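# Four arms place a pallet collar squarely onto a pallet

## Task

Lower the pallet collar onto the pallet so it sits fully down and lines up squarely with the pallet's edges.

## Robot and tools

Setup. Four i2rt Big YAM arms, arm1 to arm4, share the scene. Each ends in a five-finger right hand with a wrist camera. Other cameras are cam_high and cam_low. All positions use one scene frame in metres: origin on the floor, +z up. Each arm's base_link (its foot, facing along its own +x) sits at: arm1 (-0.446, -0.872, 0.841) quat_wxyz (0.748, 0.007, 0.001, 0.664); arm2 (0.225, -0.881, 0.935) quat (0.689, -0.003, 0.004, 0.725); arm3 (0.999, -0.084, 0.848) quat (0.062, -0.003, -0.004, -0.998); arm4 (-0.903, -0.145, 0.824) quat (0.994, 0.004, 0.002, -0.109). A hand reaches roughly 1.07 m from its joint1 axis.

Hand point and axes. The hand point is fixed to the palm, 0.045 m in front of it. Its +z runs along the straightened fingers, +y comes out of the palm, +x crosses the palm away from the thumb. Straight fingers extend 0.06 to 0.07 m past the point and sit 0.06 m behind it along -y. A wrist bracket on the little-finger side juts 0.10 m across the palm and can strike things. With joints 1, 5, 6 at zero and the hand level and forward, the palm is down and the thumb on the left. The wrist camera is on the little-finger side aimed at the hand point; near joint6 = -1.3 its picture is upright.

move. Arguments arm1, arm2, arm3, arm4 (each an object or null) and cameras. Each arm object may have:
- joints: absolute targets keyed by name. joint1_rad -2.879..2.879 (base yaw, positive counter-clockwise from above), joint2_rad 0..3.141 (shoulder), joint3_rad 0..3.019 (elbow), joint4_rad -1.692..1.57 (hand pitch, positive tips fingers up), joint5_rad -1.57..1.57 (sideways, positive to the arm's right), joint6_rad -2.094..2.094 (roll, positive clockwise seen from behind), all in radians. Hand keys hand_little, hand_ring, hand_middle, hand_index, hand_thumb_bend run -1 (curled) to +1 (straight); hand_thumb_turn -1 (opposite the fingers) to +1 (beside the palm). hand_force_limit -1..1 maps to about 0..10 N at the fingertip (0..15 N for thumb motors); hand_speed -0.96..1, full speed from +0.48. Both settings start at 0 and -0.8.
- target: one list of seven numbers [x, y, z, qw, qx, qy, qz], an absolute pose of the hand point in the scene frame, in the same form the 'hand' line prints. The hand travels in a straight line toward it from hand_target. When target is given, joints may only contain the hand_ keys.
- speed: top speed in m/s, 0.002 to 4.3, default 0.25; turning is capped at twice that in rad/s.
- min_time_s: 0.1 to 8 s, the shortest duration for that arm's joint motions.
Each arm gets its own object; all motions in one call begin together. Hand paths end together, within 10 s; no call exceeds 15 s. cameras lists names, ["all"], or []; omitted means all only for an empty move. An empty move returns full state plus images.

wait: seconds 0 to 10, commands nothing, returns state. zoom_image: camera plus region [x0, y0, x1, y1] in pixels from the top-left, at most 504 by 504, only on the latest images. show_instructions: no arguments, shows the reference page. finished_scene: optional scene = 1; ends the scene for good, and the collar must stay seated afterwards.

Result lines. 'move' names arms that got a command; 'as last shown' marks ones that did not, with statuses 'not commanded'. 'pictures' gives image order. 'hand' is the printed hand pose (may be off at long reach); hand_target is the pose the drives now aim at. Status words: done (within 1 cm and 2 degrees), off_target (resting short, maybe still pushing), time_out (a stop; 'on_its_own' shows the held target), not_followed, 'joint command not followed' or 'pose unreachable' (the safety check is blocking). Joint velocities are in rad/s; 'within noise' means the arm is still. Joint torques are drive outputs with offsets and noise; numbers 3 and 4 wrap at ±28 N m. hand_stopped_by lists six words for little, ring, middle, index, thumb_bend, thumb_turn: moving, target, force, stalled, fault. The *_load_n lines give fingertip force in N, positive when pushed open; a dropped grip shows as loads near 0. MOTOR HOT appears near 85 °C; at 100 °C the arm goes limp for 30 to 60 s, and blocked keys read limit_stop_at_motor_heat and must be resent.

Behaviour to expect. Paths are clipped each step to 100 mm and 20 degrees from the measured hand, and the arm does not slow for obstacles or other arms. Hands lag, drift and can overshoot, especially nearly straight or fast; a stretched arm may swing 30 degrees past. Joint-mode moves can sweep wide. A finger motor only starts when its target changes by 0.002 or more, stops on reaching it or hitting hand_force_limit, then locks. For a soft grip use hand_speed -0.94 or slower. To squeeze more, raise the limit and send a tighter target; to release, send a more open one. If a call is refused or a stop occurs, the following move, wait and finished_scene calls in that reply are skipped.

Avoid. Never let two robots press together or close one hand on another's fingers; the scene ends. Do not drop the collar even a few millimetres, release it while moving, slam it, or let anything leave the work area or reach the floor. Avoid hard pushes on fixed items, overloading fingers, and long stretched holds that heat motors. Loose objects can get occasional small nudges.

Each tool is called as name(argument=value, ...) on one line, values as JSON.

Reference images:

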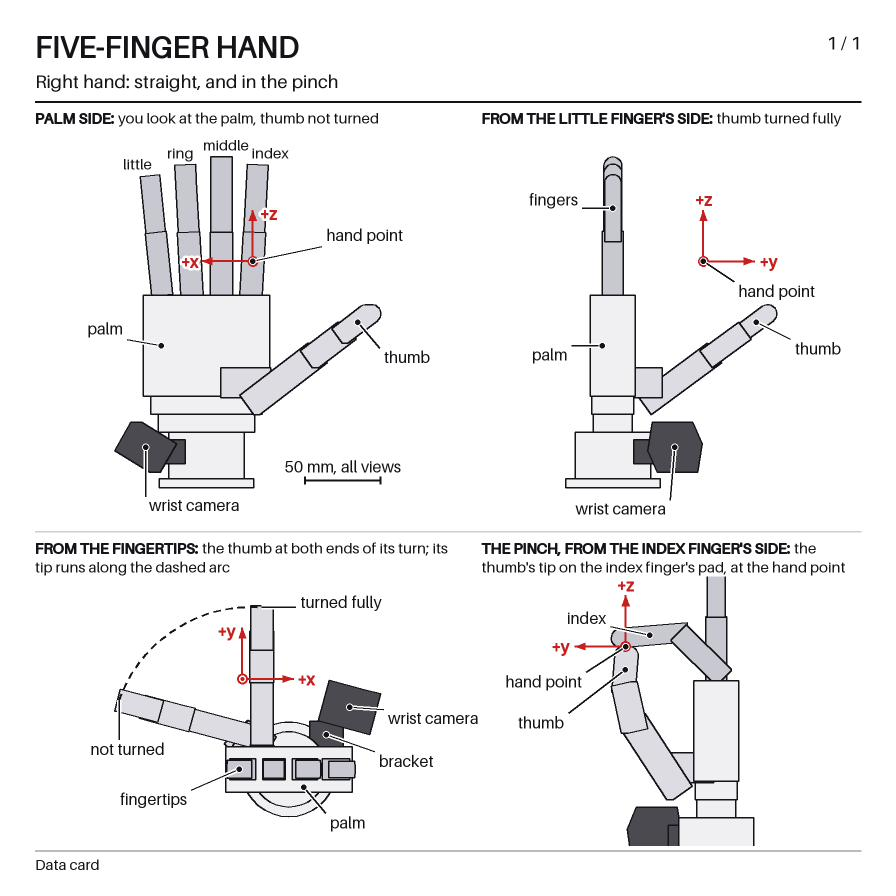

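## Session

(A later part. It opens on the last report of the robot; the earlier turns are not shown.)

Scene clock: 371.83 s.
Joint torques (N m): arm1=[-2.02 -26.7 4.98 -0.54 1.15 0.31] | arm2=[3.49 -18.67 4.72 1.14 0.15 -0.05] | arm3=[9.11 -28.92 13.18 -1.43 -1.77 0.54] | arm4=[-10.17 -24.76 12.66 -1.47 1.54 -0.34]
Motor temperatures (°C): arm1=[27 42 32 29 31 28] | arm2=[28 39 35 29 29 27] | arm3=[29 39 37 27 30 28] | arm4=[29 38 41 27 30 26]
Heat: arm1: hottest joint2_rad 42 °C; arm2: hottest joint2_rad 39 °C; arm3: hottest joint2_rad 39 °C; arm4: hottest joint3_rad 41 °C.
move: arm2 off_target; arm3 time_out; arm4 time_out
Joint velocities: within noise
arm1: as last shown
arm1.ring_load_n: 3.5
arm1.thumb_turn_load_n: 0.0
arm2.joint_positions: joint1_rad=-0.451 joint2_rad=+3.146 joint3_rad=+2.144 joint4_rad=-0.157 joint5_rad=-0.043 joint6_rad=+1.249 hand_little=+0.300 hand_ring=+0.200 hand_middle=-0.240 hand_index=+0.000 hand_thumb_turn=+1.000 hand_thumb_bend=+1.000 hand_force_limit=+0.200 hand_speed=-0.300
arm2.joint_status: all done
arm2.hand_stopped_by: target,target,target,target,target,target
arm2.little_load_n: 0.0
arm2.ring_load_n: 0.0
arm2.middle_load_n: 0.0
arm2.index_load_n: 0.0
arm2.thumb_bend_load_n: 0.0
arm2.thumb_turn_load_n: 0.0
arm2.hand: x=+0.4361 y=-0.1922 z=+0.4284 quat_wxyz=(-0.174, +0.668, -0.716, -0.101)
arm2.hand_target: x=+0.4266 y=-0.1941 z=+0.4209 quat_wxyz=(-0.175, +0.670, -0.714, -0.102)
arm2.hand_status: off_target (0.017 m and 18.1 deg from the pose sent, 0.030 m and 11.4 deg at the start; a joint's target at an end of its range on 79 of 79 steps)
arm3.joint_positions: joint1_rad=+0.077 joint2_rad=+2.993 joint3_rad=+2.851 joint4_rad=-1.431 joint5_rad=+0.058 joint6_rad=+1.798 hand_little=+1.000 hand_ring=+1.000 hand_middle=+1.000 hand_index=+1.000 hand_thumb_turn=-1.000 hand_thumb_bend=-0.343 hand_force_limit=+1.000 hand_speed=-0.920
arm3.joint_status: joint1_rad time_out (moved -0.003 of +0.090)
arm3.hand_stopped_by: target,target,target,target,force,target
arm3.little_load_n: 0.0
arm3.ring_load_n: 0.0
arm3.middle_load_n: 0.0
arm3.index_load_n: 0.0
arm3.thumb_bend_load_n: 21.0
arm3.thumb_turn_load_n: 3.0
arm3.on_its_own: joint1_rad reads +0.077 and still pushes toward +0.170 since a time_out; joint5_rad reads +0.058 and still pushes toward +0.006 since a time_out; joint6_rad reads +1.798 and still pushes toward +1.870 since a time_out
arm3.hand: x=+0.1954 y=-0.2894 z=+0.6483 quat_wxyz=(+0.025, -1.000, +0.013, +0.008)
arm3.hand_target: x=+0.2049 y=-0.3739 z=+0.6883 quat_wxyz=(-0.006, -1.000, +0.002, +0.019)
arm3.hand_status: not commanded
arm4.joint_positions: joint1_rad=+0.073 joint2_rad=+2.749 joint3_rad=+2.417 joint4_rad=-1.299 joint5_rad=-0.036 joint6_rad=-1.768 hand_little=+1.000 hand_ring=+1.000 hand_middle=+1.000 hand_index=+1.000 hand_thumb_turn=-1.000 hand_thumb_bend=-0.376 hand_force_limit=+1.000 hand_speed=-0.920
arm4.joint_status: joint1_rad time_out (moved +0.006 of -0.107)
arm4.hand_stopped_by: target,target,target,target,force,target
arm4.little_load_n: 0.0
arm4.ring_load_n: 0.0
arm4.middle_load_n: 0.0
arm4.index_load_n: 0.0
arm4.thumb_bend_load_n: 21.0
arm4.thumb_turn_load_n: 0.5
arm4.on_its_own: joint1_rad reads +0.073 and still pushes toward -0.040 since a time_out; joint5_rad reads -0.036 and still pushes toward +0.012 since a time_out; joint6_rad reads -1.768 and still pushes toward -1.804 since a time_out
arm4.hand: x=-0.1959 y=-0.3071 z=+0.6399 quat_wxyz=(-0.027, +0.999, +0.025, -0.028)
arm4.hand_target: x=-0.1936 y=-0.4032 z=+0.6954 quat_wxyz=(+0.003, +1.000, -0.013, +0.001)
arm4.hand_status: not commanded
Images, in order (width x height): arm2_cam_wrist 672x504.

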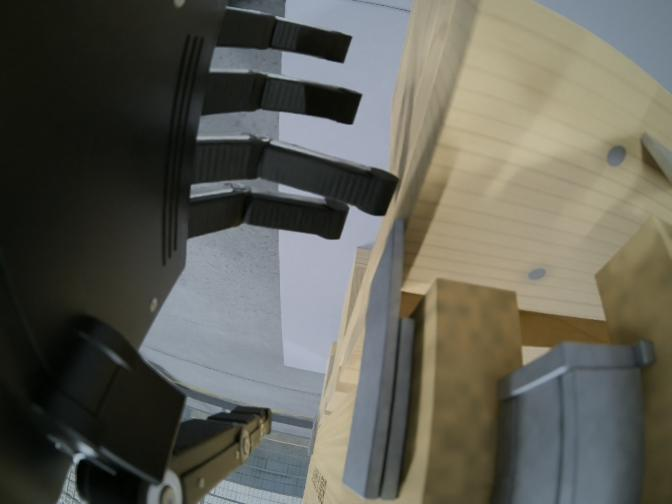

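move(arm2={"target":[0.50,-0.22,0.45,-0.064,0.704,-0.678,-0.2015],"speed":0.15}, arm3={"target":[0.20,-0.32,0.670,0,1,0,0],"speed":0.06}, arm4={"target":[-0.18,-0.33,0.680,0,1,0,0],"speed":0.06})

move(arm2={"target":[0.42,-0.42,0.58,0,0.7071,-0.7071,0],"speed":0.25}, cameras=["arm2_cam_wrist","cam_high"])

Scene clock: 374.23 s.
Joint torques (N m): arm1=[-2.32 -26.34 5.2 -0.58 1.12 0.23] | arm2=[1.9 -18.61 7.39 -0.06 -0.21 -0.27] | arm3=[4.37 -28.28 11.08 -1.07 -0.9 -0.02] | arm4=[-2.67 -24.59 9.84 -0.13 0.28 0.17]
Motor temperatures (°C): arm1=[27 42 31 29 31 28] | arm2=[28 39 35 29 29 27] | arm3=[29 40 37 27 30 28] | arm4=[29 38 41 27 30 26]
Heat: arm1: hottest joint2_rad 42 °C; arm2: hottest joint2_rad 39 °C; arm3: hottest joint2_rad 40 °C; arm4: hottest joint3_rad 41 °C.
move: arm2 off_target; arm3 off_target; arm4 off_target
Joint velocities: within noise
arm1: as last shown
arm1.index_load_n: 0.5
arm1.thumb_bend_load_n: -0.5
arm1.hand_target: x=-0.3623 y=-0.2438 z=+0.4666 quat_wxyz=(+0.092, +0.701, +0.701, +0.092)
arm2.joint_positions: joint1_rad=-0.601 joint2_rad=+3.146 joint3_rad=+2.219 joint4_rad=-0.325 joint5_rad=-0.266 joint6_rad=+1.085 hand_little=+0.300 hand_ring=+0.200 hand_middle=-0.240 hand_index=+0.000 hand_thumb_turn=+1.000 hand_thumb_bend=+1.000 hand_force_limit=+0.200 hand_speed=-0.300
arm2.joint_status: not commanded
arm2.hand_stopped_by: target,target,target,target,target,target
arm2.little_load_n: 0.0
arm2.ring_load_n: 0.0
arm2.middle_load_n: 0.5
arm2.index_load_n: 0.0
arm2.thumb_bend_load_n: 0.0
arm2.thumb_turn_load_n: 0.0
arm2.hand: x=+0.4936 y=-0.2236 z=+0.4523 quat_wxyz=(-0.113, +0.685, -0.700, -0.165)
arm2.hand_target: x=+0.4993 y=-0.2212 z=+0.4518 quat_wxyz=(-0.117, +0.689, -0.696, -0.166)
arm2.hand_status: off_target (0.008 m and 7.8 deg from the pose sent, 0.073 m and 18.1 deg at the start; a joint's target at an end of its range on 56 of 58 steps)
arm3.joint_positions: joint1_rad=+0.066 joint2_rad=+2.993 joint3_rad=+2.850 joint4_rad=-1.431 joint5_rad=+0.032 joint6_rad=+1.787 hand_little=+1.000 hand_ring=+1.000 hand_middle=+1.000 hand_index=+1.000 hand_thumb_turn=-1.000 hand_thumb_bend=-0.343 hand_force_limit=+1.000 hand_speed=-0.920
arm3.joint_status: not commanded
arm3.hand_stopped_by: target,target,target,target,force,target
arm3.little_load_n: 0.0
arm3.ring_load_n: 0.0
arm3.middle_load_n: 0.0
arm3.index_load_n: 0.0
arm3.thumb_bend_load_n: 16.0
arm3.thumb_turn_load_n: 2.5
arm3.hand: x=+0.1952 y=-0.2862 z=+0.6491 quat_wxyz=(+0.012, -1.000, +0.013, +0.004)
arm3.hand_target: x=+0.2004 y=-0.3194 z=+0.6696 quat_wxyz=(-0.001, -1.000, +0.001, +0.004)
arm3.hand_status: off_target (0.040 m and 2.1 deg from the pose sent, 0.038 m and 3.3 deg at the start)
arm4.joint_positions: joint1_rad=+0.085 joint2_rad=+2.746 joint3_rad=+2.410 joint4_rad=-1.290 joint5_rad=-0.003 joint6_rad=-1.747 hand_little=+1.000 hand_ring=+1.000 hand_middle=+1.000 hand_index=+1.000 hand_thumb_turn=-1.000 hand_thumb_bend=-0.376 hand_force_limit=+1.000 hand_speed=-0.920
arm4.joint_status: not commanded
arm4.hand_stopped_by: target,target,target,target,force,target
arm4.little_load_n: 0.0
arm4.ring_load_n: 0.0
arm4.middle_load_n: 0.0
arm4.index_load_n: 0.0
arm4.thumb_bend_load_n: 16.0
arm4.thumb_turn_load_n: 0.5
arm4.hand: x=-0.1957 y=-0.3049 z=+0.6412 quat_wxyz=(-0.010, +0.999, +0.021, -0.029)
arm4.hand_target: x=-0.1814 y=-0.3300 z=+0.6797 quat_wxyz=(+0.000, +1.000, +0.000, +0.000)
arm4.hand_status: off_target (0.049 m and 4.2 deg from the pose sent, 0.049 m and 5.3 deg at the start; pose on its path clipped on 6 of 52 steps)
pictures: none

Scene clock: 375.80 s.
Joint torques (N m): arm1=[-2.37 -26.34 4.98 -0.47 1.14 0.25] | arm2=[3.6 -16.38 2.29 -0.39 0.15 -0.23] | arm3=[4.72 -28.57 11.11 -1.26 -0.88 -0.04] | arm4=[-2.67 -24.59 9.83 -0.13 0.28 0.18]
Motor temperatures (°C): arm1=[27 42 31 29 32 28] | arm2=[28 39 35 29 29 27] | arm3=[29 40 36 27 30 28] | arm4=[29 38 41 27 30 26]
Heat: arm1: hottest joint2_rad 42 °C; arm2: hottest joint2_rad 39 °C; arm3: hottest joint2_rad 40 °C; arm4: hottest joint3_rad 41 °C.
move: arm2 done
Joint velocities: within noise
arm1, arm3, arm4: as last shown
arm1.thumb_bend_load_n: 0.0
arm2.joint_positions: joint1_rad=-0.598 joint2_rad=+2.584 joint3_rad=+1.330 joint4_rad=-0.312 joint5_rad=-0.006 joint6_rad=+1.048 hand_little=+0.300 hand_ring=+0.200 hand_middle=-0.240 hand_index=+0.000 hand_thumb_turn=+1.000 hand_thumb_bend=+1.000 hand_force_limit=+0.200 hand_speed=-0.300
arm2.joint_status: not commanded
arm2.hand_stopped_by: target,target,target,target,target,target
arm2.little_load_n: 0.0
arm2.ring_load_n: 0.0
arm2.middle_load_n: 0.0
arm2.index_load_n: 0.0
arm2.thumb_bend_load_n: 0.0
arm2.thumb_turn_load_n: 0.0
arm2.hand: x=+0.4241 y=-0.4249 z=+0.5733 quat_wxyz=(+0.002, +0.698, -0.716, -0.001)
arm2.hand_target: x=+0.4201 y=-0.4200 z=+0.5799 quat_wxyz=(+0.000, +0.707, -0.707, +0.000)
arm2.hand_status: done (0.009 m and 1.4 deg from the pose sent, 0.245 m and 23.1 deg at the start)
arm3.ring_load_n: -0.5
Images, in order (width x height): arm2_cam_wrist 672x504, cam_high 672x504.

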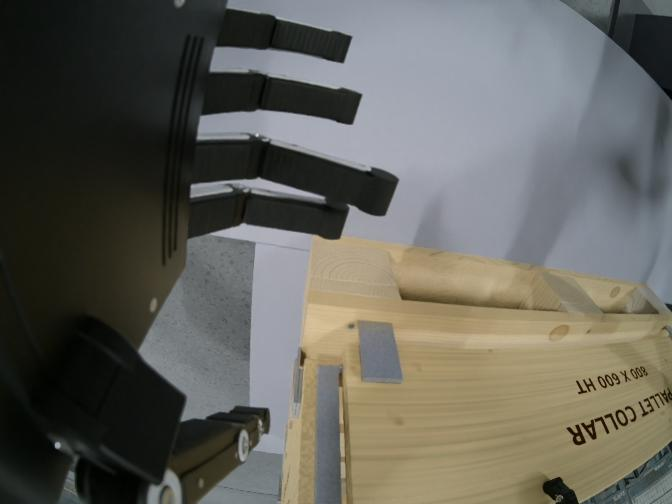

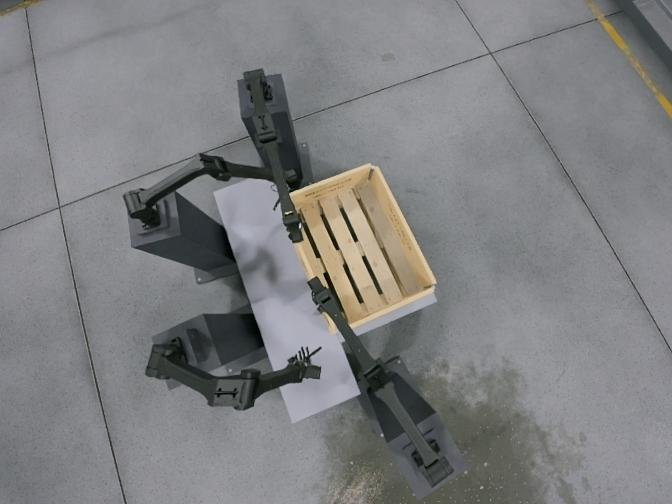

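zoom_image(camera="arm2_cam_wrist", region=[280, 220, 520, 420])

zoom_image(camera="arm2_cam_wrist", region=[500, 240, 672, 400])

Scaled by 2.100 from the camera's image (finer frame: 960x720).

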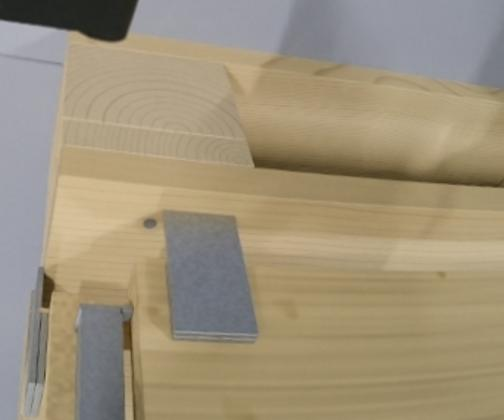

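Scaled by 2.930 from the camera's image (finer frame: 960x720).

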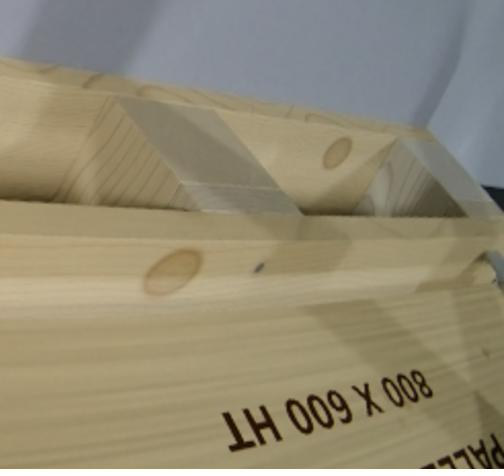

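move(arm3={"target":[0.20,-0.300,0.632,0,1,0,0],"speed":0.06,"joints":{"hand_speed":-0.3,"hand_thumb_bend":0.3}}, arm4={"target":[-0.18,-0.300,0.640,0,1,0,0],"speed":0.06,"joints":{"hand_speed":-0.3,"hand_thumb_bend":0.3}}, arm2={"target":[0.48,-0.24,0.47,-0.064,0.704,-0.678,-0.2015],"speed":0.2})

move(arm3={"target":[0.20,-0.290,0.610,0.0436,0.999,0,0],"speed":0.06}, arm4={"target":[-0.18,-0.290,0.615,0.0436,0.999,0,0],"speed":0.06}, arm2={"target":[0.44,-0.190,0.416,-0.064,0.704,-0.678,-0.2015],"speed":0.1})

move(arm3={"target":[0.20,-0.315,0.610,0.087,0.996,0,0],"speed":0.06}, arm4={"target":[-0.18,-0.315,0.615,0.087,0.996,0,0],"speed":0.06}, arm2={"target":[0.410,-0.186,0.420,-0.064,0.704,-0.678,-0.2015],"speed":0.05}, cameras=["arm2_cam_wrist","arm3_cam_wrist","arm4_cam_wrist","cam_low"])

zoom_image(camera="cam_low", region=[50, 230, 150, 340])

Scene clock: 379.27 s.
Joint torques (N m): arm1=[-2.67 -26.46 5.08 -0.44 1.16 0.28] | arm2=[1.26 -18.32 7.19 -0.24 -0.32 -0.23] | arm3=[2.37 -24.7 9.44 0.68 -0.41 -0.25] | arm4=[0.09 -20.54 8.83 0.73 0.03 0.15]
Motor temperatures (°C): arm1=[27 42 31 29 32 28] | arm2=[28 38 35 29 28 27] | arm3=[29 40 36 27 30 28] | arm4=[29 38 41 27 29 26]
Heat: arm1: hottest joint2_rad 42 °C; arm2: hottest joint2_rad 38 °C; arm3: hottest joint2_rad 40 °C; arm4: hottest joint3_rad 41 °C.
move: arm2 done; arm3 off_target; arm4 done
Joint velocities: within noise
arm1.joint_positions: joint1_rad=+0.184 joint2_rad=+2.951 joint3_rad=+2.081 joint4_rad=-0.719 joint5_rad=+0.247 joint6_rad=-1.559 hand_little=+0.000 hand_ring=-0.300 hand_middle=-0.299 hand_index=-0.100 hand_thumb_turn=+1.000 hand_thumb_bend=+1.000 hand_force_limit=+0.200 hand_speed=-0.500
arm1.joint_status: not commanded
arm1.hand_stopped_by: target,target,target,target,target,target
arm1.little_load_n: 0.5
arm1.ring_load_n: 3.5
arm1.middle_load_n: 7.0
arm1.index_load_n: 0.0
arm1.thumb_bend_load_n: -0.5
arm1.thumb_turn_load_n: 0.0
arm1.hand: x=-0.3838 y=-0.2465 z=+0.4421 quat_wxyz=(+0.084, +0.683, +0.721, +0.083)
arm1.hand_target: x=-0.3623 y=-0.2438 z=+0.4667 quat_wxyz=(+0.092, +0.701, +0.701, +0.092)
arm1.hand_status: not commanded
arm2.joint_positions: joint1_rad=-0.610 joint2_rad=+3.110 joint3_rad=+2.183 joint4_rad=-0.421 joint5_rad=-0.371 joint6_rad=+1.018 hand_little=+0.300 hand_ring=+0.200 hand_middle=-0.240 hand_index=+0.000 hand_thumb_turn=+1.000 hand_thumb_bend=+1.000 hand_force_limit=+0.200 hand_speed=-0.300
arm2.joint_status: not commanded
arm2.hand_stopped_by: target,target,target,target,target,target
arm2.little_load_n: 0.0
arm2.ring_load_n: 0.0
arm2.middle_load_n: 0.0
arm2.index_load_n: 0.0
arm2.thumb_bend_load_n: 0.0
arm2.thumb_turn_load_n: 0.0
arm2.hand: x=+0.4707 y=-0.2403 z=+0.4719 quat_wxyz=(-0.061, +0.703, -0.679, -0.201)
arm2.hand_target: x=+0.4798 y=-0.2404 z=+0.4701 quat_wxyz=(-0.064, +0.704, -0.678, -0.201)
arm2.hand_status: done (0.009 m and 0.4 deg from the pose sent, 0.219 m and 24.7 deg at the start)
arm3.joint_positions: joint1_rad=+0.071 joint2_rad=+2.984 joint3_rad=+2.850 joint4_rad=-1.434 joint5_rad=+0.018 joint6_rad=+1.787 hand_little=+1.000 hand_ring=+1.000 hand_middle=+1.000 hand_index=+1.000 hand_thumb_turn=-1.000 hand_thumb_bend=+0.300 hand_force_limit=+1.000 hand_speed=-0.300
arm3.joint_status: all done
arm3.hand_stopped_by: target,target,target,target,target,target
arm3.little_load_n: 0.0
arm3.ring_load_n: 0.0
arm3.middle_load_n: 0.0
arm3.index_load_n: 0.0
arm3.thumb_bend_load_n: 0.0
arm3.thumb_turn_load_n: 0.0
arm3.hand: x=+0.1948 y=-0.2932 z=+0.6567 quat_wxyz=(+0.004, -1.000, +0.010, +0.006)
arm3.hand_target: x=+0.2011 y=-0.2996 z=+0.6328 quat_wxyz=(+0.000, -1.000, +0.000, +0.001)
arm3.hand_status: off_target (0.026 m and 1.5 deg from the pose sent, 0.022 m and 2.1 deg at the start)
arm4.joint_positions: joint1_rad=+0.092 joint2_rad=+2.740 joint3_rad=+2.409 joint4_rad=-1.246 joint5_rad=+0.004 joint6_rad=-1.707 hand_little=+1.000 hand_ring=+1.000 hand_middle=+1.000 hand_index=+1.000 hand_thumb_turn=-1.000 hand_thumb_bend=+0.300 hand_force_limit=+1.000 hand_speed=-0.300
arm4.joint_status: all done
arm4.hand_stopped_by: target,target,target,target,target,target
arm4.little_load_n: 0.0
arm4.ring_load_n: 0.0
arm4.middle_load_n: 0.0
arm4.index_load_n: 0.0
arm4.thumb_bend_load_n: 0.0
arm4.thumb_turn_load_n: 0.0
arm4.hand: x=-0.1839 y=-0.3016 z=+0.6445 quat_wxyz=(-0.003, +1.000, +0.004, -0.005)
arm4.hand_target: x=-0.1801 y=-0.3000 z=+0.6402 quat_wxyz=(+0.000, +1.000, +0.000, +0.000)
arm4.hand_status: done (0.006 m and 0.8 deg from the pose sent, 0.016 m and 4.3 deg at the start)
pictures: none

Scene clock: 381.13 s.
Joint torques (N m): arm1=[-2.26 -25.93 5.35 -0.57 1.15 0.26] | arm2=[2.9 -18.08 4.83 1.13 0.14 -0.01] | arm3=[1.9 -23.77 6.87 1.32 -0.29 -0.23] | arm4=[0.56 -20.25 8.16 0.77 -0.04 0.15]
Motor temperatures (°C): arm1=[27 43 31 29 32 28] | arm2=[28 38 35 29 28 27] | arm3=[29 40 36 27 29 28] | arm4=[28 38 41 27 29 26]
Heat: arm1: hottest joint2_rad 43 °C; arm2: hottest joint2_rad 38 °C; arm3: hottest joint2_rad 40 °C; arm4: hottest joint3_rad 41 °C.
move: arm2 off_target; arm3 off_target; arm4 off_target
Joint velocities: within noise
arm1: as last shown
arm1.joint_positions: joint1_rad=+0.184 joint2_rad=+2.949 joint3_rad=+2.077 joint4_rad=-0.719 joint5_rad=+0.247 joint6_rad=-1.559 hand_little=+0.000 hand_ring=-0.300 hand_middle=-0.299 hand_index=-0.100 hand_thumb_turn=+1.000 hand_thumb_bend=+1.000 hand_force_limit=+0.200 hand_speed=-0.500
arm1.little_load_n: 0.0
arm1.ring_load_n: 3.0
arm1.middle_load_n: 6.5
arm1.thumb_bend_load_n: 0.0
arm1.hand: x=-0.3837 y=-0.2473 z=+0.4425 quat_wxyz=(+0.084, +0.683, +0.721, +0.083)
arm2.joint_positions: joint1_rad=-0.461 joint2_rad=+3.143 joint3_rad=+2.152 joint4_rad=-0.159 joint5_rad=-0.041 joint6_rad=+1.227 hand_little=+0.300 hand_ring=+0.200 hand_middle=-0.240 hand_index=+0.000 hand_thumb_turn=+1.000 hand_thumb_bend=+1.000 hand_force_limit=+0.200 hand_speed=-0.300
arm2.joint_status: not commanded
arm2.hand_stopped_by: target,target,target,target,target,target
arm2.little_load_n: 0.0
arm2.ring_load_n: 0.0
arm2.middle_load_n: 0.0
arm2.index_load_n: 0.0
arm2.thumb_bend_load_n: 0.0
arm2.thumb_turn_load_n: 0.0
arm2.hand: x=+0.4451 y=-0.1901 z=+0.4319 quat_wxyz=(-0.180, +0.672, -0.712, -0.099)
arm2.hand_target: x=+0.4386 y=-0.1940 z=+0.4229 quat_wxyz=(-0.180, +0.669, -0.715, -0.099)
arm2.hand_status: off_target (0.017 m and 18.6 deg from the pose sent, 0.081 m and 0.4 deg at the start; a joint's target at an end of its range on 51 of 56 steps)
arm3.joint_positions: joint1_rad=+0.045 joint2_rad=+2.961 joint3_rad=+2.783 joint4_rad=-1.354 joint5_rad=-0.073 joint6_rad=+1.754 hand_little=+1.000 hand_ring=+1.000 hand_middle=+1.000 hand_index=+1.000 hand_thumb_turn=-1.000 hand_thumb_bend=+0.300 hand_force_limit=+1.000 hand_speed=-0.300
arm3.joint_status: not commanded
arm3.hand_stopped_by: target,target,target,target,target,target
arm3.little_load_n: 0.0
arm3.ring_load_n: 0.5
arm3.middle_load_n: 0.0
arm3.index_load_n: 0.0
arm3.thumb_bend_load_n: -0.5
arm3.thumb_turn_load_n: 0.0
arm3.hand: x=+0.1876 y=-0.2911 z=+0.6558 quat_wxyz=(-0.043, -0.999, +0.006, +0.015)
arm3.hand_target: x=+0.2026 y=-0.2895 z=+0.6116 quat_wxyz=(-0.043, -0.999, +0.000, -0.001)
arm3.hand_status: off_target (0.047 m and 1.9 deg from the pose sent, 0.047 m and 5.7 deg at the start)
arm4.joint_positions: joint1_rad=+0.121 joint2_rad=+2.775 joint3_rad=+2.409 joint4_rad=-1.193 joint5_rad=+0.095 joint6_rad=-1.672 hand_little=+1.000 hand_ring=+1.000 hand_middle=+1.000 hand_index=+1.000 hand_thumb_turn=-1.000 hand_thumb_bend=+0.300 hand_force_limit=+1.000 hand_speed=-0.300
arm4.joint_status: not commanded
arm4.hand_stopped_by: target,target,target,target,target,target
arm4.little_load_n: 0.0
arm4.ring_load_n: 0.0
arm4.middle_load_n: 0.0
arm4.index_load_n: 0.0
arm4.thumb_bend_load_n: 0.5
arm4.thumb_turn_load_n: 0.0
arm4.hand: x=-0.1802 y=-0.2969 z=+0.6251 quat_wxyz=(+0.044, +0.999, +0.001, +0.000)
arm4.hand_target: x=-0.1803 y=-0.2901 z=+0.6151 quat_wxyz=(+0.044, +0.999, +0.000, +0.000)
arm4.hand_status: off_target (0.012 m and 0.2 deg from the pose sent, 0.032 m and 5.4 deg at the start)
pictures: none

Scene clock: 384.90 s.
Joint torques (N m): arm1=[-1.96 -26.23 5.31 -0.69 1.16 0.21] | arm2=[4.84 -18.08 5.31 -0.02 -0.35 0.04] | arm3=[3.84 -23.41 7.92 1.89 -1.16 -0.13] | arm4=[-0.97 -19.78 8.64 1.09 0.43 0.06]
Motor temperatures (°C): arm1=[27 44 31 29 32 28] | arm2=[28 38 35 29 28 27] | arm3=[29 39 35 27 29 28] | arm4=[28 38 40 27 29 26]
Heat: arm1: hottest joint2_rad 44 °C; arm2: hottest joint2_rad 38 °C; arm3: hottest joint2_rad 39 °C; arm4: hottest joint3_rad 40 °C.
move: arm2 off_target; arm3 off_target; arm4 off_target
Joint velocities: within noise
arm1: as last shown
arm1.joint_positions: joint1_rad=+0.184 joint2_rad=+2.949 joint3_rad=+2.077 joint4_rad=-0.719 joint5_rad=+0.247 joint6_rad=-1.558 hand_little=+0.000 hand_ring=-0.300 hand_middle=-0.299 hand_index=-0.100 hand_thumb_turn=+1.000 hand_thumb_bend=+1.000 hand_force_limit=+0.200 hand_speed=-0.500
arm1.ring_load_n: 2.5
arm1.middle_load_n: 6.0
arm1.hand: x=-0.3838 y=-0.2472 z=+0.4427 quat_wxyz=(+0.084, +0.683, +0.721, +0.083)
arm1.hand_target: x=-0.3623 y=-0.2437 z=+0.4668 quat_wxyz=(+0.092, +0.701, +0.701, +0.092)
arm2.joint_positions: joint1_rad=-0.457 joint2_rad=+3.143 joint3_rad=+2.152 joint4_rad=-0.163 joint5_rad=-0.091 joint6_rad=+1.238 hand_little=+0.300 hand_ring=+0.200 hand_middle=-0.240 hand_index=+0.000 hand_thumb_turn=+1.000 hand_thumb_bend=+1.000 hand_force_limit=+0.200 hand_speed=-0.300
arm2.joint_status: not commanded
arm2.hand_stopped_by: target,target,target,target,target,target
arm2.little_load_n: 0.0
arm2.ring_load_n: 0.0
arm2.middle_load_n: 0.5
arm2.index_load_n: 0.0
arm2.thumb_bend_load_n: 0.0
arm2.thumb_turn_load_n: 0.0
arm2.hand: x=+0.4325 y=-0.1872 z=+0.4354 quat_wxyz=(-0.167, +0.673, -0.710, -0.121)
arm2.hand_target: x=+0.4092 y=-0.1900 z=+0.4261 quat_wxyz=(-0.152, +0.678, -0.708, -0.124)
arm2.hand_status: off_target (0.027 m and 15.8 deg from the pose sent, 0.037 m and 18.6 deg at the start; a joint's target at an end of its range on 112 of 113 steps)
arm3.joint_positions: joint1_rad=+0.028 joint2_rad=+2.944 joint3_rad=+2.747 joint4_rad=-1.325 joint5_rad=-0.135 joint6_rad=+1.754 hand_little=+1.000 hand_ring=+1.000 hand_middle=+1.000 hand_index=+1.000 hand_thumb_turn=-1.000 hand_thumb_bend=+0.300 hand_force_limit=+1.000 hand_speed=-0.300
arm3.joint_status: not commanded
arm3.hand_stopped_by: target,target,target,target,target,target
arm3.little_load_n: 0.0
arm3.ring_load_n: 0.0
arm3.middle_load_n: 0.5
arm3.index_load_n: 0.0
arm3.thumb_bend_load_n: 0.0
arm3.thumb_turn_load_n: 0.0
arm3.hand: x=+0.1853 y=-0.2895 z=+0.6604 quat_wxyz=(-0.075, -0.997, +0.014, +0.015)
arm3.hand_target: x=+0.2043 y=-0.3129 z=+0.6126 quat_wxyz=(-0.087, -0.996, +0.000, -0.001)
arm3.hand_status: off_target (0.058 m and 2.7 deg from the pose sent, 0.053 m and 5.4 deg at the start)
arm4.joint_positions: joint1_rad=+0.127 joint2_rad=+2.783 joint3_rad=+2.409 joint4_rad=-1.183 joint5_rad=+0.169 joint6_rad=-1.676 hand_little=+1.000 hand_ring=+1.000 hand_middle=+1.000 hand_index=+1.000 hand_thumb_turn=-1.000 hand_thumb_bend=+0.300 hand_force_limit=+1.000 hand_speed=-0.300
arm4.joint_status: not commanded
arm4.hand_stopped_by: target,target,target,target,target,target
arm4.little_load_n: 0.0
arm4.ring_load_n: -0.5
arm4.middle_load_n: 0.0
arm4.index_load_n: 0.0
arm4.thumb_bend_load_n: 0.5
arm4.thumb_turn_load_n: 0.5
arm4.hand: x=-0.1807 y=-0.3067 z=+0.6257 quat_wxyz=(+0.081, +0.997, +0.006, -0.003)
arm4.hand_target: x=-0.1803 y=-0.3150 z=+0.6154 quat_wxyz=(+0.087, +0.996, +0.000, +0.000)
arm4.hand_status: off_target (0.014 m and 1.0 deg from the pose sent, 0.021 m and 5.0 deg at the start)
Images, in order (width x height): arm2_cam_wrist 672x504, arm3_cam_wrist 672x504, arm4_cam_wrist 672x504, cam_low 672x504.

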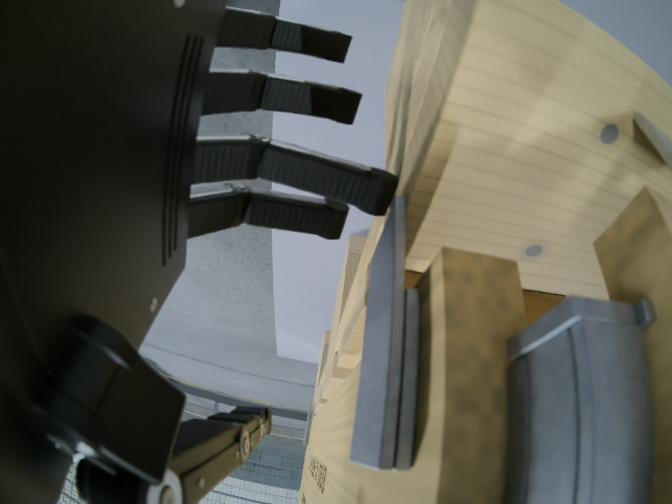

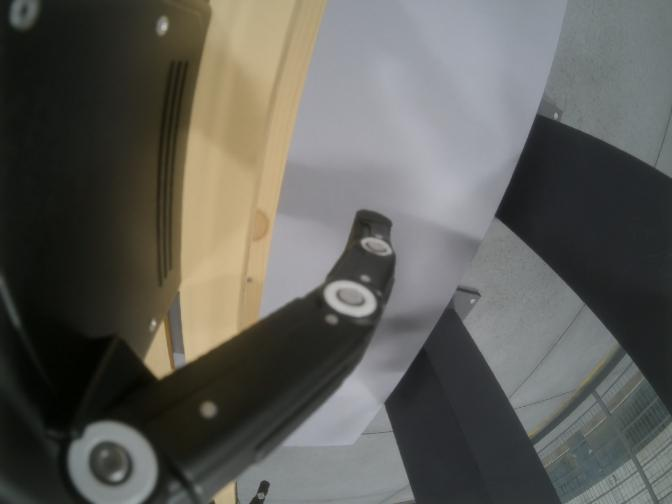

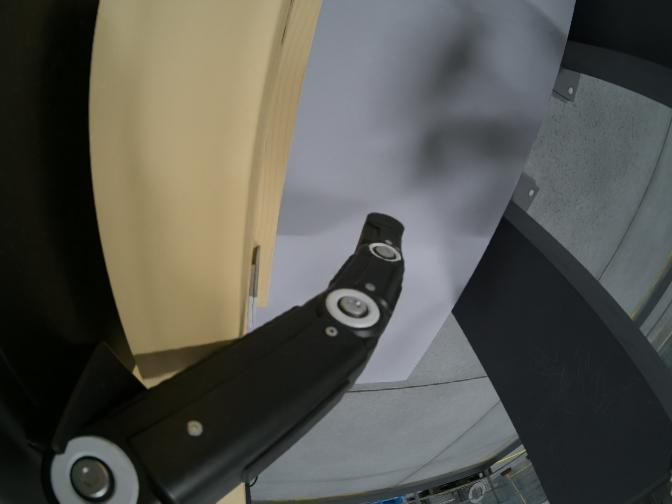

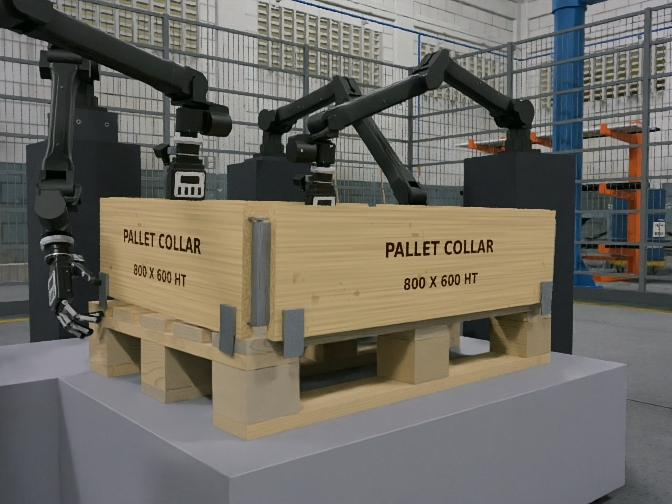

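Scaled by 4.582 from the camera's image (finer frame: 960x720).

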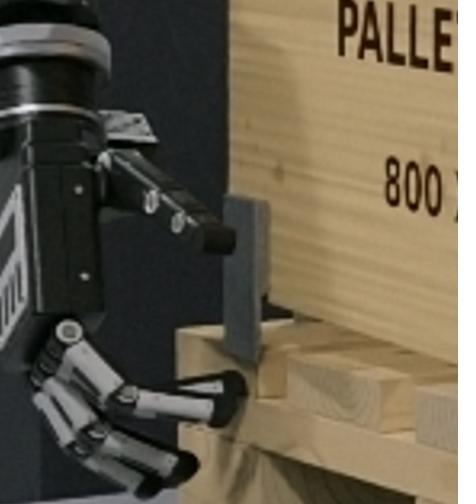

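move(arm3={"target":[0.20,-0.305,0.640,0.0436,0.999,0,0],"speed":0.06}, arm4={"target":[-0.18,-0.310,0.635,0.0436,0.999,0,0],"speed":0.06}, arm2={"target":[0.402,-0.188,0.440,-0.064,0.704,-0.678,-0.2015],"speed":0.03})

move(arm3={"joints":{"hand_speed":-0.8,"hand_thumb_bend":-0.15}}, arm4={"joints":{"hand_speed":-0.8,"hand_thumb_bend":-0.15}})

move(arm3={"joints":{"hand_speed":-0.92,"hand_force_limit":0.9,"hand_thumb_bend":-0.9}}, arm4={"joints":{"hand_speed":-0.92,"hand_force_limit":0.9,"hand_thumb_bend":-0.9}}, cameras=["arm2_cam_wrist","arm3_cam_wrist","arm4_cam_wrist"])

Scene clock: 389.73 s.
Joint torques (N m): arm1=[-2.49 -26.75 5.29 -0.57 1.15 0.25] | arm2=[5.19 -18.43 6.32 -0.44 -1.43 -0.32] | arm3=[3.19 -24.76 11.17 -0.38 -0.08 -0.06] | arm4=[-1.03 -22.77 8.24 -0.21 -0.1 -0.04]
Motor temperatures (°C): arm1=[27 44 31 29 32 28] | arm2=[28 38 35 29 28 27] | arm3=[29 39 35 27 29 28] | arm4=[28 38 40 27 29 26]
Heat: arm1: hottest joint2_rad 44 °C; arm2: hottest joint2_rad 38 °C; arm3: hottest joint2_rad 39 °C; arm4: hottest joint3_rad 40 °C.
move: arm2 off_target; arm3 off_target; arm4 off_target
Joint velocities: within noise
arm1: as last shown
arm1.middle_load_n: 5.5
arm1.hand: x=-0.3838 y=-0.2472 z=+0.4427 quat_wxyz=(+0.084, +0.683, +0.720, +0.083)
arm1.hand_target: x=-0.3623 y=-0.2438 z=+0.4667 quat_wxyz=(+0.092, +0.701, +0.701, +0.092)
arm2.joint_positions: joint1_rad=-0.485 joint2_rad=+3.145 joint3_rad=+2.183 joint4_rad=-0.244 joint5_rad=-0.203 joint6_rad=+1.234 hand_little=+0.300 hand_ring=+0.200 hand_middle=-0.239 hand_index=+0.000 hand_thumb_turn=+1.000 hand_thumb_bend=+1.000 hand_force_limit=+0.200 hand_speed=-0.300
arm2.joint_status: not commanded
arm2.hand_stopped_by: target,target,target,target,target,target
arm2.little_load_n: 0.0
arm2.ring_load_n: 0.0
arm2.middle_load_n: 9.5
arm2.index_load_n: 0.0
arm2.thumb_bend_load_n: 0.0
arm2.thumb_turn_load_n: 0.0
arm2.hand: x=+0.4309 y=-0.1912 z=+0.4454 quat_wxyz=(-0.124, +0.671, -0.713, -0.159)
arm2.hand_target: x=+0.4019 y=-0.1898 z=+0.4423 quat_wxyz=(-0.106, +0.691, -0.694, -0.172)
arm2.hand_status: off_target (0.030 m and 10.0 deg from the pose sent, 0.031 m and 15.8 deg at the start; a joint's target at an end of its range on 133 of 138 steps)
arm3.joint_positions: joint1_rad=+0.043 joint2_rad=+2.924 joint3_rad=+2.712 joint4_rad=-1.327 joint5_rad=-0.080 joint6_rad=+1.754 hand_little=+1.000 hand_ring=+1.000 hand_middle=+1.000 hand_index=+1.000 hand_thumb_turn=-1.000 hand_thumb_bend=+0.300 hand_force_limit=+1.000 hand_speed=-0.300
arm3.joint_status: not commanded
arm3.hand_stopped_by: target,target,target,target,target,target
arm3.little_load_n: 0.0
arm3.ring_load_n: 0.0
arm3.middle_load_n: 0.0
arm3.index_load_n: 0.0
arm3.thumb_bend_load_n: 0.0
arm3.thumb_turn_load_n: 0.0
arm3.hand: x=+0.1921 y=-0.2902 z=+0.6578 quat_wxyz=(-0.046, -0.999, +0.007, +0.011)
arm3.hand_target: x=+0.2010 y=-0.3046 z=+0.6402 quat_wxyz=(-0.044, -0.999, +0.000, +0.001)
arm3.hand_status: off_target (0.024 m and 1.6 deg from the pose sent, 0.029 m and 4.2 deg at the start)
arm4.joint_positions: joint1_rad=+0.113 joint2_rad=+2.780 joint3_rad=+2.409 joint4_rad=-1.196 joint5_rad=+0.096 joint6_rad=-1.681 hand_little=+1.000 hand_ring=+1.000 hand_middle=+1.000 hand_index=+1.000 hand_thumb_turn=-1.000 hand_thumb_bend=+0.300 hand_force_limit=+1.000 hand_speed=-0.300
arm4.joint_status: not commanded
arm4.hand_stopped_by: target,target,target,target,target,target
arm4.little_load_n: 0.0
arm4.ring_load_n: 0.0
arm4.middle_load_n: 0.0
arm4.index_load_n: 0.0
arm4.thumb_bend_load_n: 0.0
arm4.thumb_turn_load_n: 0.0
arm4.hand: x=-0.1837 y=-0.3028 z=+0.6215 quat_wxyz=(+0.044, +0.999, +0.002, -0.005)
arm4.hand_target: x=-0.1801 y=-0.3101 z=+0.6350 quat_wxyz=(+0.044, +0.999, +0.000, +0.000)
arm4.hand_status: off_target (0.016 m and 0.6 deg from the pose sent, 0.010 m and 4.3 deg at the start)
pictures: none

Scene clock: 391.80 s.
Joint torques (N m): arm1=[-1.73 -26.64 5.19 -0.49 1.14 0.23] | arm2=[4.95 -18.61 6.34 -0.51 -1.44 -0.32] | arm3=[2.37 -24.76 11.12 -0.34 -0.06 -0.06] | arm4=[-0.85 -22.48 8.24 -0.01 0.3 0.37]
Motor temperatures (°C): arm1=[27 45 31 29 32 28] | arm2=[28 37 35 29 28 27] | arm3=[29 39 35 27 29 28] | arm4=[28 39 40 27 29 26]
Heat: arm1: hottest joint2_rad 45 °C; arm2: hottest joint2_rad 37 °C; arm3: hottest joint2_rad 39 °C; arm4: hottest joint3_rad 40 °C.
move: arm3 done; arm4 done
Joint velocities: within noise
arm1, arm2: as last shown
arm1.middle_load_n: 6.0
arm3.joint_positions: joint1_rad=+0.043 joint2_rad=+2.924 joint3_rad=+2.712 joint4_rad=-1.327 joint5_rad=-0.080 joint6_rad=+1.754 hand_little=+1.000 hand_ring=+1.000 hand_middle=+1.000 hand_index=+1.000 hand_thumb_turn=-1.000 hand_thumb_bend=-0.150 hand_force_limit=+1.000 hand_speed=-0.800
arm3.joint_status: all done
arm3.hand_stopped_by: target,target,target,target,target,target
arm3.little_load_n: 0.0
arm3.ring_load_n: 0.0
arm3.middle_load_n: 0.0
arm3.index_load_n: 0.0
arm3.thumb_bend_load_n: 0.0
arm3.thumb_turn_load_n: 0.0
arm3.hand: x=+0.1920 y=-0.2901 z=+0.6577 quat_wxyz=(-0.046, -0.999, +0.007, +0.011)
arm3.hand_target: x=+0.2010 y=-0.3046 z=+0.6402 quat_wxyz=(-0.044, -0.999, +0.000, +0.001)
arm3.hand_status: not commanded
arm4.joint_positions: joint1_rad=+0.110 joint2_rad=+2.778 joint3_rad=+2.409 joint4_rad=-1.200 joint5_rad=+0.085 joint6_rad=-1.719 hand_little=+1.000 hand_ring=+1.000 hand_middle=+1.000 hand_index=+1.000 hand_thumb_turn=-1.000 hand_thumb_bend=-0.147 hand_force_limit=+1.000 hand_speed=-0.800
arm4.joint_status: all done
arm4.hand_stopped_by: target,target,target,target,target,target
arm4.little_load_n: 0.0
arm4.ring_load_n: 0.0
arm4.middle_load_n: 0.0
arm4.index_load_n: 0.0
arm4.thumb_bend_load_n: 4.0
arm4.thumb_turn_load_n: 2.0
arm4.hand: x=-0.1818 y=-0.3037 z=+0.6223 quat_wxyz=(+0.038, +0.999, +0.020, -0.006)
arm4.hand_target: x=-0.1801 y=-0.3100 z=+0.6348 quat_wxyz=(+0.044, +0.999, +0.000, +0.000)
arm4.hand_status: not commanded
pictures: none

Scene clock: 395.53 s.
Joint torques (N m): arm1=[-2.26 -25.41 5.33 -0.66 1.11 0.21] | arm2=[4.89 -18.73 6.35 -0.47 -1.43 -0.34] | arm3=[3.14 -25.58 11.04 -0.4 -0.22 -0.14] | arm4=[-0.5 -22.48 8.25 0.05 0.81 0.41]
Motor temperatures (°C): arm1=[27 45 31 29 32 28] | arm2=[28 37 36 29 29 27] | arm3=[29 39 34 27 29 27] | arm4=[28 39 40 27 29 26]
Heat: arm1: hottest joint2_rad 45 °C; arm2: hottest joint2_rad 37 °C; arm3: hottest joint2_rad 39 °C; arm4: hottest joint3_rad 40 °C.
move: arm3 off_target; arm4 off_target
Joint velocities: within noise
arm1, arm2: as last shown
arm1.joint_positions: joint1_rad=+0.184 joint2_rad=+2.948 joint3_rad=+2.076 joint4_rad=-0.719 joint5_rad=+0.247 joint6_rad=-1.558 hand_little=+0.000 hand_ring=-0.300 hand_middle=-0.299 hand_index=-0.100 hand_thumb_turn=+1.000 hand_thumb_bend=+1.000 hand_force_limit=+0.200 hand_speed=-0.500
arm1.hand: x=-0.3838 y=-0.2476 z=+0.4428 quat_wxyz=(+0.084, +0.683, +0.720, +0.083)
arm1.hand_target: x=-0.3623 y=-0.2437 z=+0.4667 quat_wxyz=(+0.092, +0.701, +0.701, +0.092)
arm2.joint_positions: joint1_rad=-0.485 joint2_rad=+3.145 joint3_rad=+2.183 joint4_rad=-0.244 joint5_rad=-0.203 joint6_rad=+1.233 hand_little=+0.300 hand_ring=+0.200 hand_middle=-0.239 hand_index=+0.000 hand_thumb_turn=+1.000 hand_thumb_bend=+1.000 hand_force_limit=+0.200 hand_speed=-0.300
arm2.index_load_n: 0.5
arm2.hand: x=+0.4308 y=-0.1912 z=+0.4454 quat_wxyz=(-0.124, +0.671, -0.713, -0.159)
arm3.joint_positions: joint1_rad=+0.045 joint2_rad=+2.924 joint3_rad=+2.712 joint4_rad=-1.327 joint5_rad=-0.074 joint6_rad=+1.759 hand_little=+1.000 hand_ring=+1.000 hand_middle=+1.000 hand_index=+1.000 hand_thumb_turn=-1.000 hand_thumb_bend=-0.523 hand_force_limit=+0.900 hand_speed=-0.920
arm3.joint_status: hand_thumb_bend off_target (ended at -0.523, target -0.900); the others done
arm3.hand_stopped_by: target,target,target,target,force,target
arm3.little_load_n: 0.0
arm3.ring_load_n: 0.0
arm3.middle_load_n: 0.5
arm3.index_load_n: 0.5
arm3.thumb_bend_load_n: 14.0
arm3.thumb_turn_load_n: 1.0
arm3.hand: x=+0.1920 y=-0.2907 z=+0.6574 quat_wxyz=(-0.043, -0.999, +0.009, +0.012)
arm3.hand_target: x=+0.2010 y=-0.3046 z=+0.6402 quat_wxyz=(-0.044, -0.999, +0.000, +0.001)
arm3.hand_status: not commanded
arm4.joint_positions: joint1_rad=+0.107 joint2_rad=+2.776 joint3_rad=+2.409 joint4_rad=-1.201 joint5_rad=+0.070 joint6_rad=-1.722 hand_little=+1.000 hand_ring=+1.000 hand_middle=+1.000 hand_index=+1.000 hand_thumb_turn=-1.000 hand_thumb_bend=-0.404 hand_force_limit=+0.900 hand_speed=-0.920
arm4.joint_status: hand_thumb_bend off_target (ended at -0.404, target -0.900); the others done
arm4.hand_stopped_by: target,target,target,target,force,target
arm4.little_load_n: 0.0
arm4.ring_load_n: 0.0
arm4.middle_load_n: 0.0
arm4.index_load_n: 0.0
arm4.thumb_bend_load_n: 14.0
arm4.thumb_turn_load_n: 5.0
arm4.hand: x=-0.1817 y=-0.3035 z=+0.6223 quat_wxyz=(+0.031, +0.999, +0.020, -0.005)
arm4.hand_target: x=-0.1800 y=-0.3100 z=+0.6350 quat_wxyz=(+0.044, +0.999, +0.000, +0.000)
arm4.hand_status: not commanded
Images, in order (width x height): arm2_cam_wrist 672x504, arm3_cam_wrist 672x504, arm4_cam_wrist 672x504.

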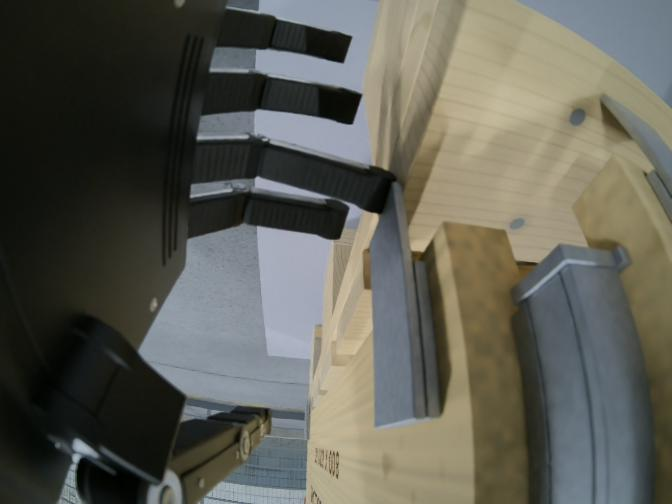

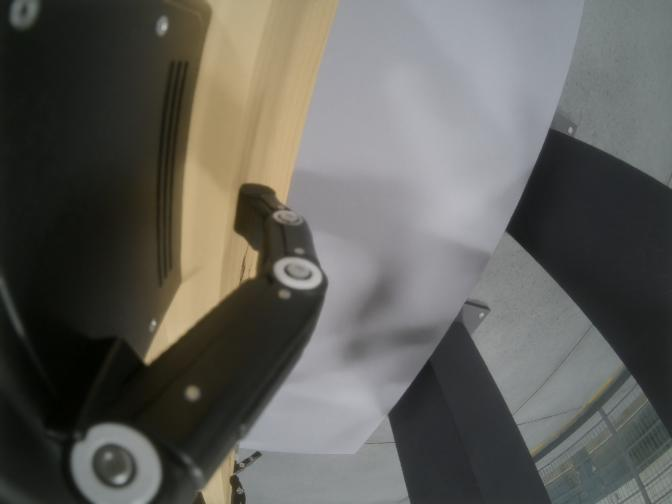

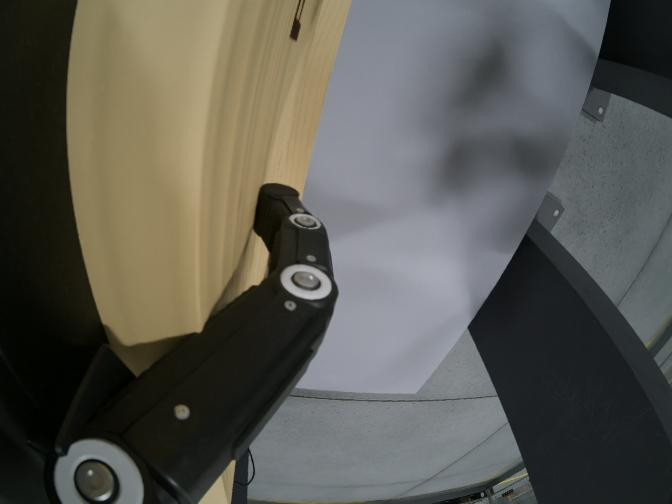

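move(arm3={"target":[0.20,-0.345,0.680,0.0436,0.999,0,0],"speed":0.04}, arm4={"target":[-0.18,-0.355,0.672,0.0436,0.999,0,0],"speed":0.04}, arm2={"target":[0.396,-0.190,0.442,-0.064,0.704,-0.678,-0.2015],"speed":0.03}, arm1={"target":[-0.362,-0.246,0.472,0.0923,0.7010,0.7010,0.0923],"speed":0.03}, cameras=["arm2_cam_wrist","arm1_cam_wrist"])

Scene clock: 398.03 s.
Joint torques (N m): arm1=[-2.49 -26.05 5.16 -0.54 1.16 0.24] | arm2=[5.3 -18.49 6.27 -0.61 -1.72 -0.39] | arm3=[6.18 -27.58 12.18 -1.69 -0.81 0.19] | arm4=[-4.95 -25.11 10.14 -2 0.9 -0.14]
Motor temperatures (°C): arm1=[27 45 31 29 32 28] | arm2=[28 37 36 29 29 27] | arm3=[29 39 34 27 29 27] | arm4=[28 39 40 27 29 26]
Heat: arm1: hottest joint2_rad 45 °C; arm2: hottest joint2_rad 37 °C; arm3: hottest joint2_rad 39 °C; arm4: hottest joint3_rad 40 °C.
move: arm1 off_target; arm2 off_target; arm3 off_target; arm4 off_target
Joint velocities: within noise
arm1.joint_positions: joint1_rad=+0.184 joint2_rad=+2.939 joint3_rad=+2.060 joint4_rad=-0.714 joint5_rad=+0.246 joint6_rad=-1.558 hand_little=+0.000 hand_ring=-0.300 hand_middle=-0.299 hand_index=-0.100 hand_thumb_turn=+1.000 hand_thumb_bend=+1.000 hand_force_limit=+0.200 hand_speed=-0.500
arm1.joint_status: not commanded
arm1.hand_stopped_by: target,target,target,target,target,target
arm1.little_load_n: 0.0
arm1.ring_load_n: 4.5
arm1.middle_load_n: 7.0
arm1.index_load_n: 0.0
arm1.thumb_bend_load_n: 0.0
arm1.thumb_turn_load_n: 0.0
arm1.hand: x=-0.3837 y=-0.2504 z=+0.4445 quat_wxyz=(+0.085, +0.683, +0.721, +0.081)
arm1.hand_target: x=-0.3623 y=-0.2462 z=+0.4704 quat_wxyz=(+0.093, +0.701, +0.701, +0.092)
arm1.hand_status: off_target (0.035 m and 3.4 deg from the pose sent, 0.036 m and 3.3 deg at the start)
arm2.joint_positions: joint1_rad=-0.490 joint2_rad=+3.145 joint3_rad=+2.186 joint4_rad=-0.255 joint5_rad=-0.220 joint6_rad=+1.232 hand_little=+0.300 hand_ring=+0.200 hand_middle=-0.239 hand_index=+0.000 hand_thumb_turn=+1.000 hand_thumb_bend=+1.000 hand_force_limit=+0.200 hand_speed=-0.300
arm2.joint_status: not commanded
arm2.hand_stopped_by: target,target,target,target,target,target
arm2.little_load_n: 0.0
arm2.ring_load_n: 0.0
arm2.middle_load_n: 13.0
arm2.index_load_n: 0.0
arm2.thumb_bend_load_n: 0.0
arm2.thumb_turn_load_n: 0.0
arm2.hand: x=+0.4307 y=-0.1923 z=+0.4470 quat_wxyz=(-0.117, +0.671, -0.713, -0.165)
arm2.hand_target: x=+0.3962 y=-0.1918 z=+0.4438 quat_wxyz=(-0.096, +0.694, -0.690, -0.180)
arm2.hand_status: off_target (0.035 m and 9.2 deg from the pose sent, 0.035 m and 10.0 deg at the start; a joint's target at an end of its range on 69 of 71 steps)
arm3.joint_positions: joint1_rad=+0.053 joint2_rad=+2.941 joint3_rad=+2.755 joint4_rad=-1.361 joint5_rad=-0.058 joint6_rad=+1.773 hand_little=+1.000 hand_ring=+1.000 hand_middle=+1.000 hand_index=+1.000 hand_thumb_turn=-1.000 hand_thumb_bend=-0.523 hand_force_limit=+0.900 hand_speed=-0.920
arm3.joint_status: not commanded
arm3.hand_stopped_by: target,target,target,target,force,target
arm3.little_load_n: 0.0
arm3.ring_load_n: 0.5
arm3.middle_load_n: 0.0
arm3.index_load_n: 0.0
arm3.thumb_bend_load_n: 11.5
arm3.thumb_turn_load_n: 1.5
arm3.hand: x=+0.1922 y=-0.2940 z=+0.6592 quat_wxyz=(-0.035, -0.999, +0.012, +0.009)
arm3.hand_target: x=+0.2013 y=-0.3437 z=+0.6795 quat_wxyz=(-0.045, -0.999, +0.001, +0.006)
arm3.hand_status: off_target (0.056 m and 2.0 deg from the pose sent, 0.059 m and 1.7 deg at the start)
arm4.joint_positions: joint1_rad=+0.101 joint2_rad=+2.775 joint3_rad=+2.409 joint4_rad=-1.209 joint5_rad=+0.067 joint6_rad=-1.728 hand_little=+1.000 hand_ring=+1.000 hand_middle=+1.000 hand_index=+1.000 hand_thumb_turn=-1.000 hand_thumb_bend=-0.404 hand_force_limit=+0.900 hand_speed=-0.920
arm4.joint_status: not commanded
arm4.hand_stopped_by: target,target,target,target,force,target
arm4.little_load_n: 0.0
arm4.ring_load_n: 0.0
arm4.middle_load_n: 0.0
arm4.index_load_n: 0.0
arm4.thumb_bend_load_n: 14.0
arm4.thumb_turn_load_n: 5.0
arm4.hand: x=-0.1838 y=-0.3076 z=+0.6233 quat_wxyz=(+0.029, +0.999, +0.019, -0.008)
arm4.hand_target: x=-0.1813 y=-0.3542 z=+0.6703 quat_wxyz=(+0.044, +0.999, +0.000, +0.001)
arm4.hand_status: off_target (0.068 m and 2.9 deg from the pose sent, 0.072 m and 2.8 deg at the start)
pictures: arm1_cam_wrist, arm2_cam_wrist
Images, in order (width x height): arm1_cam_wrist 672x504, arm2_cam_wrist 672x504.

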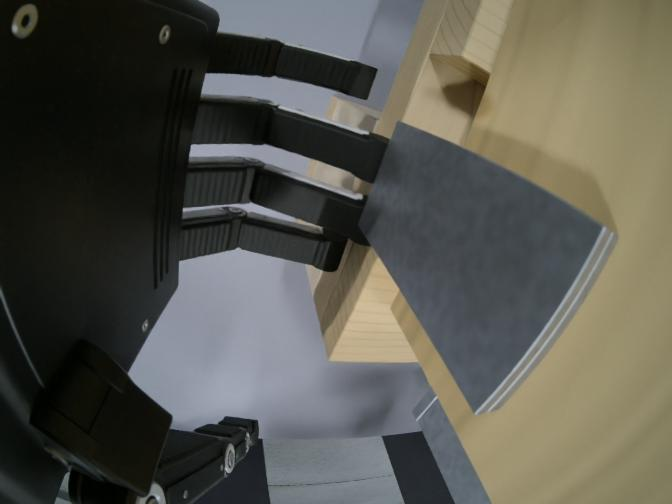

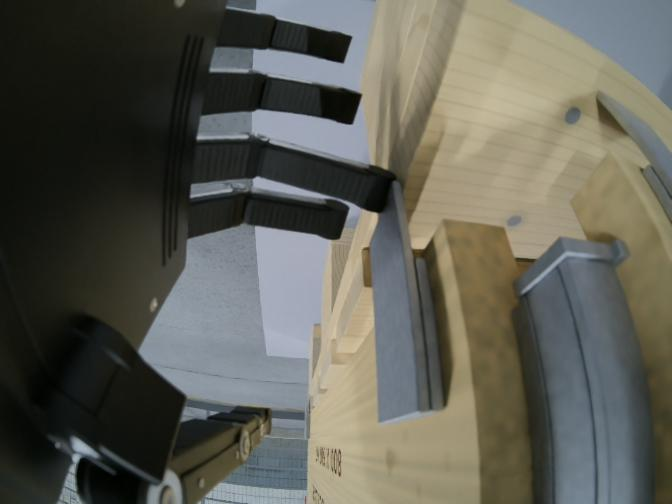

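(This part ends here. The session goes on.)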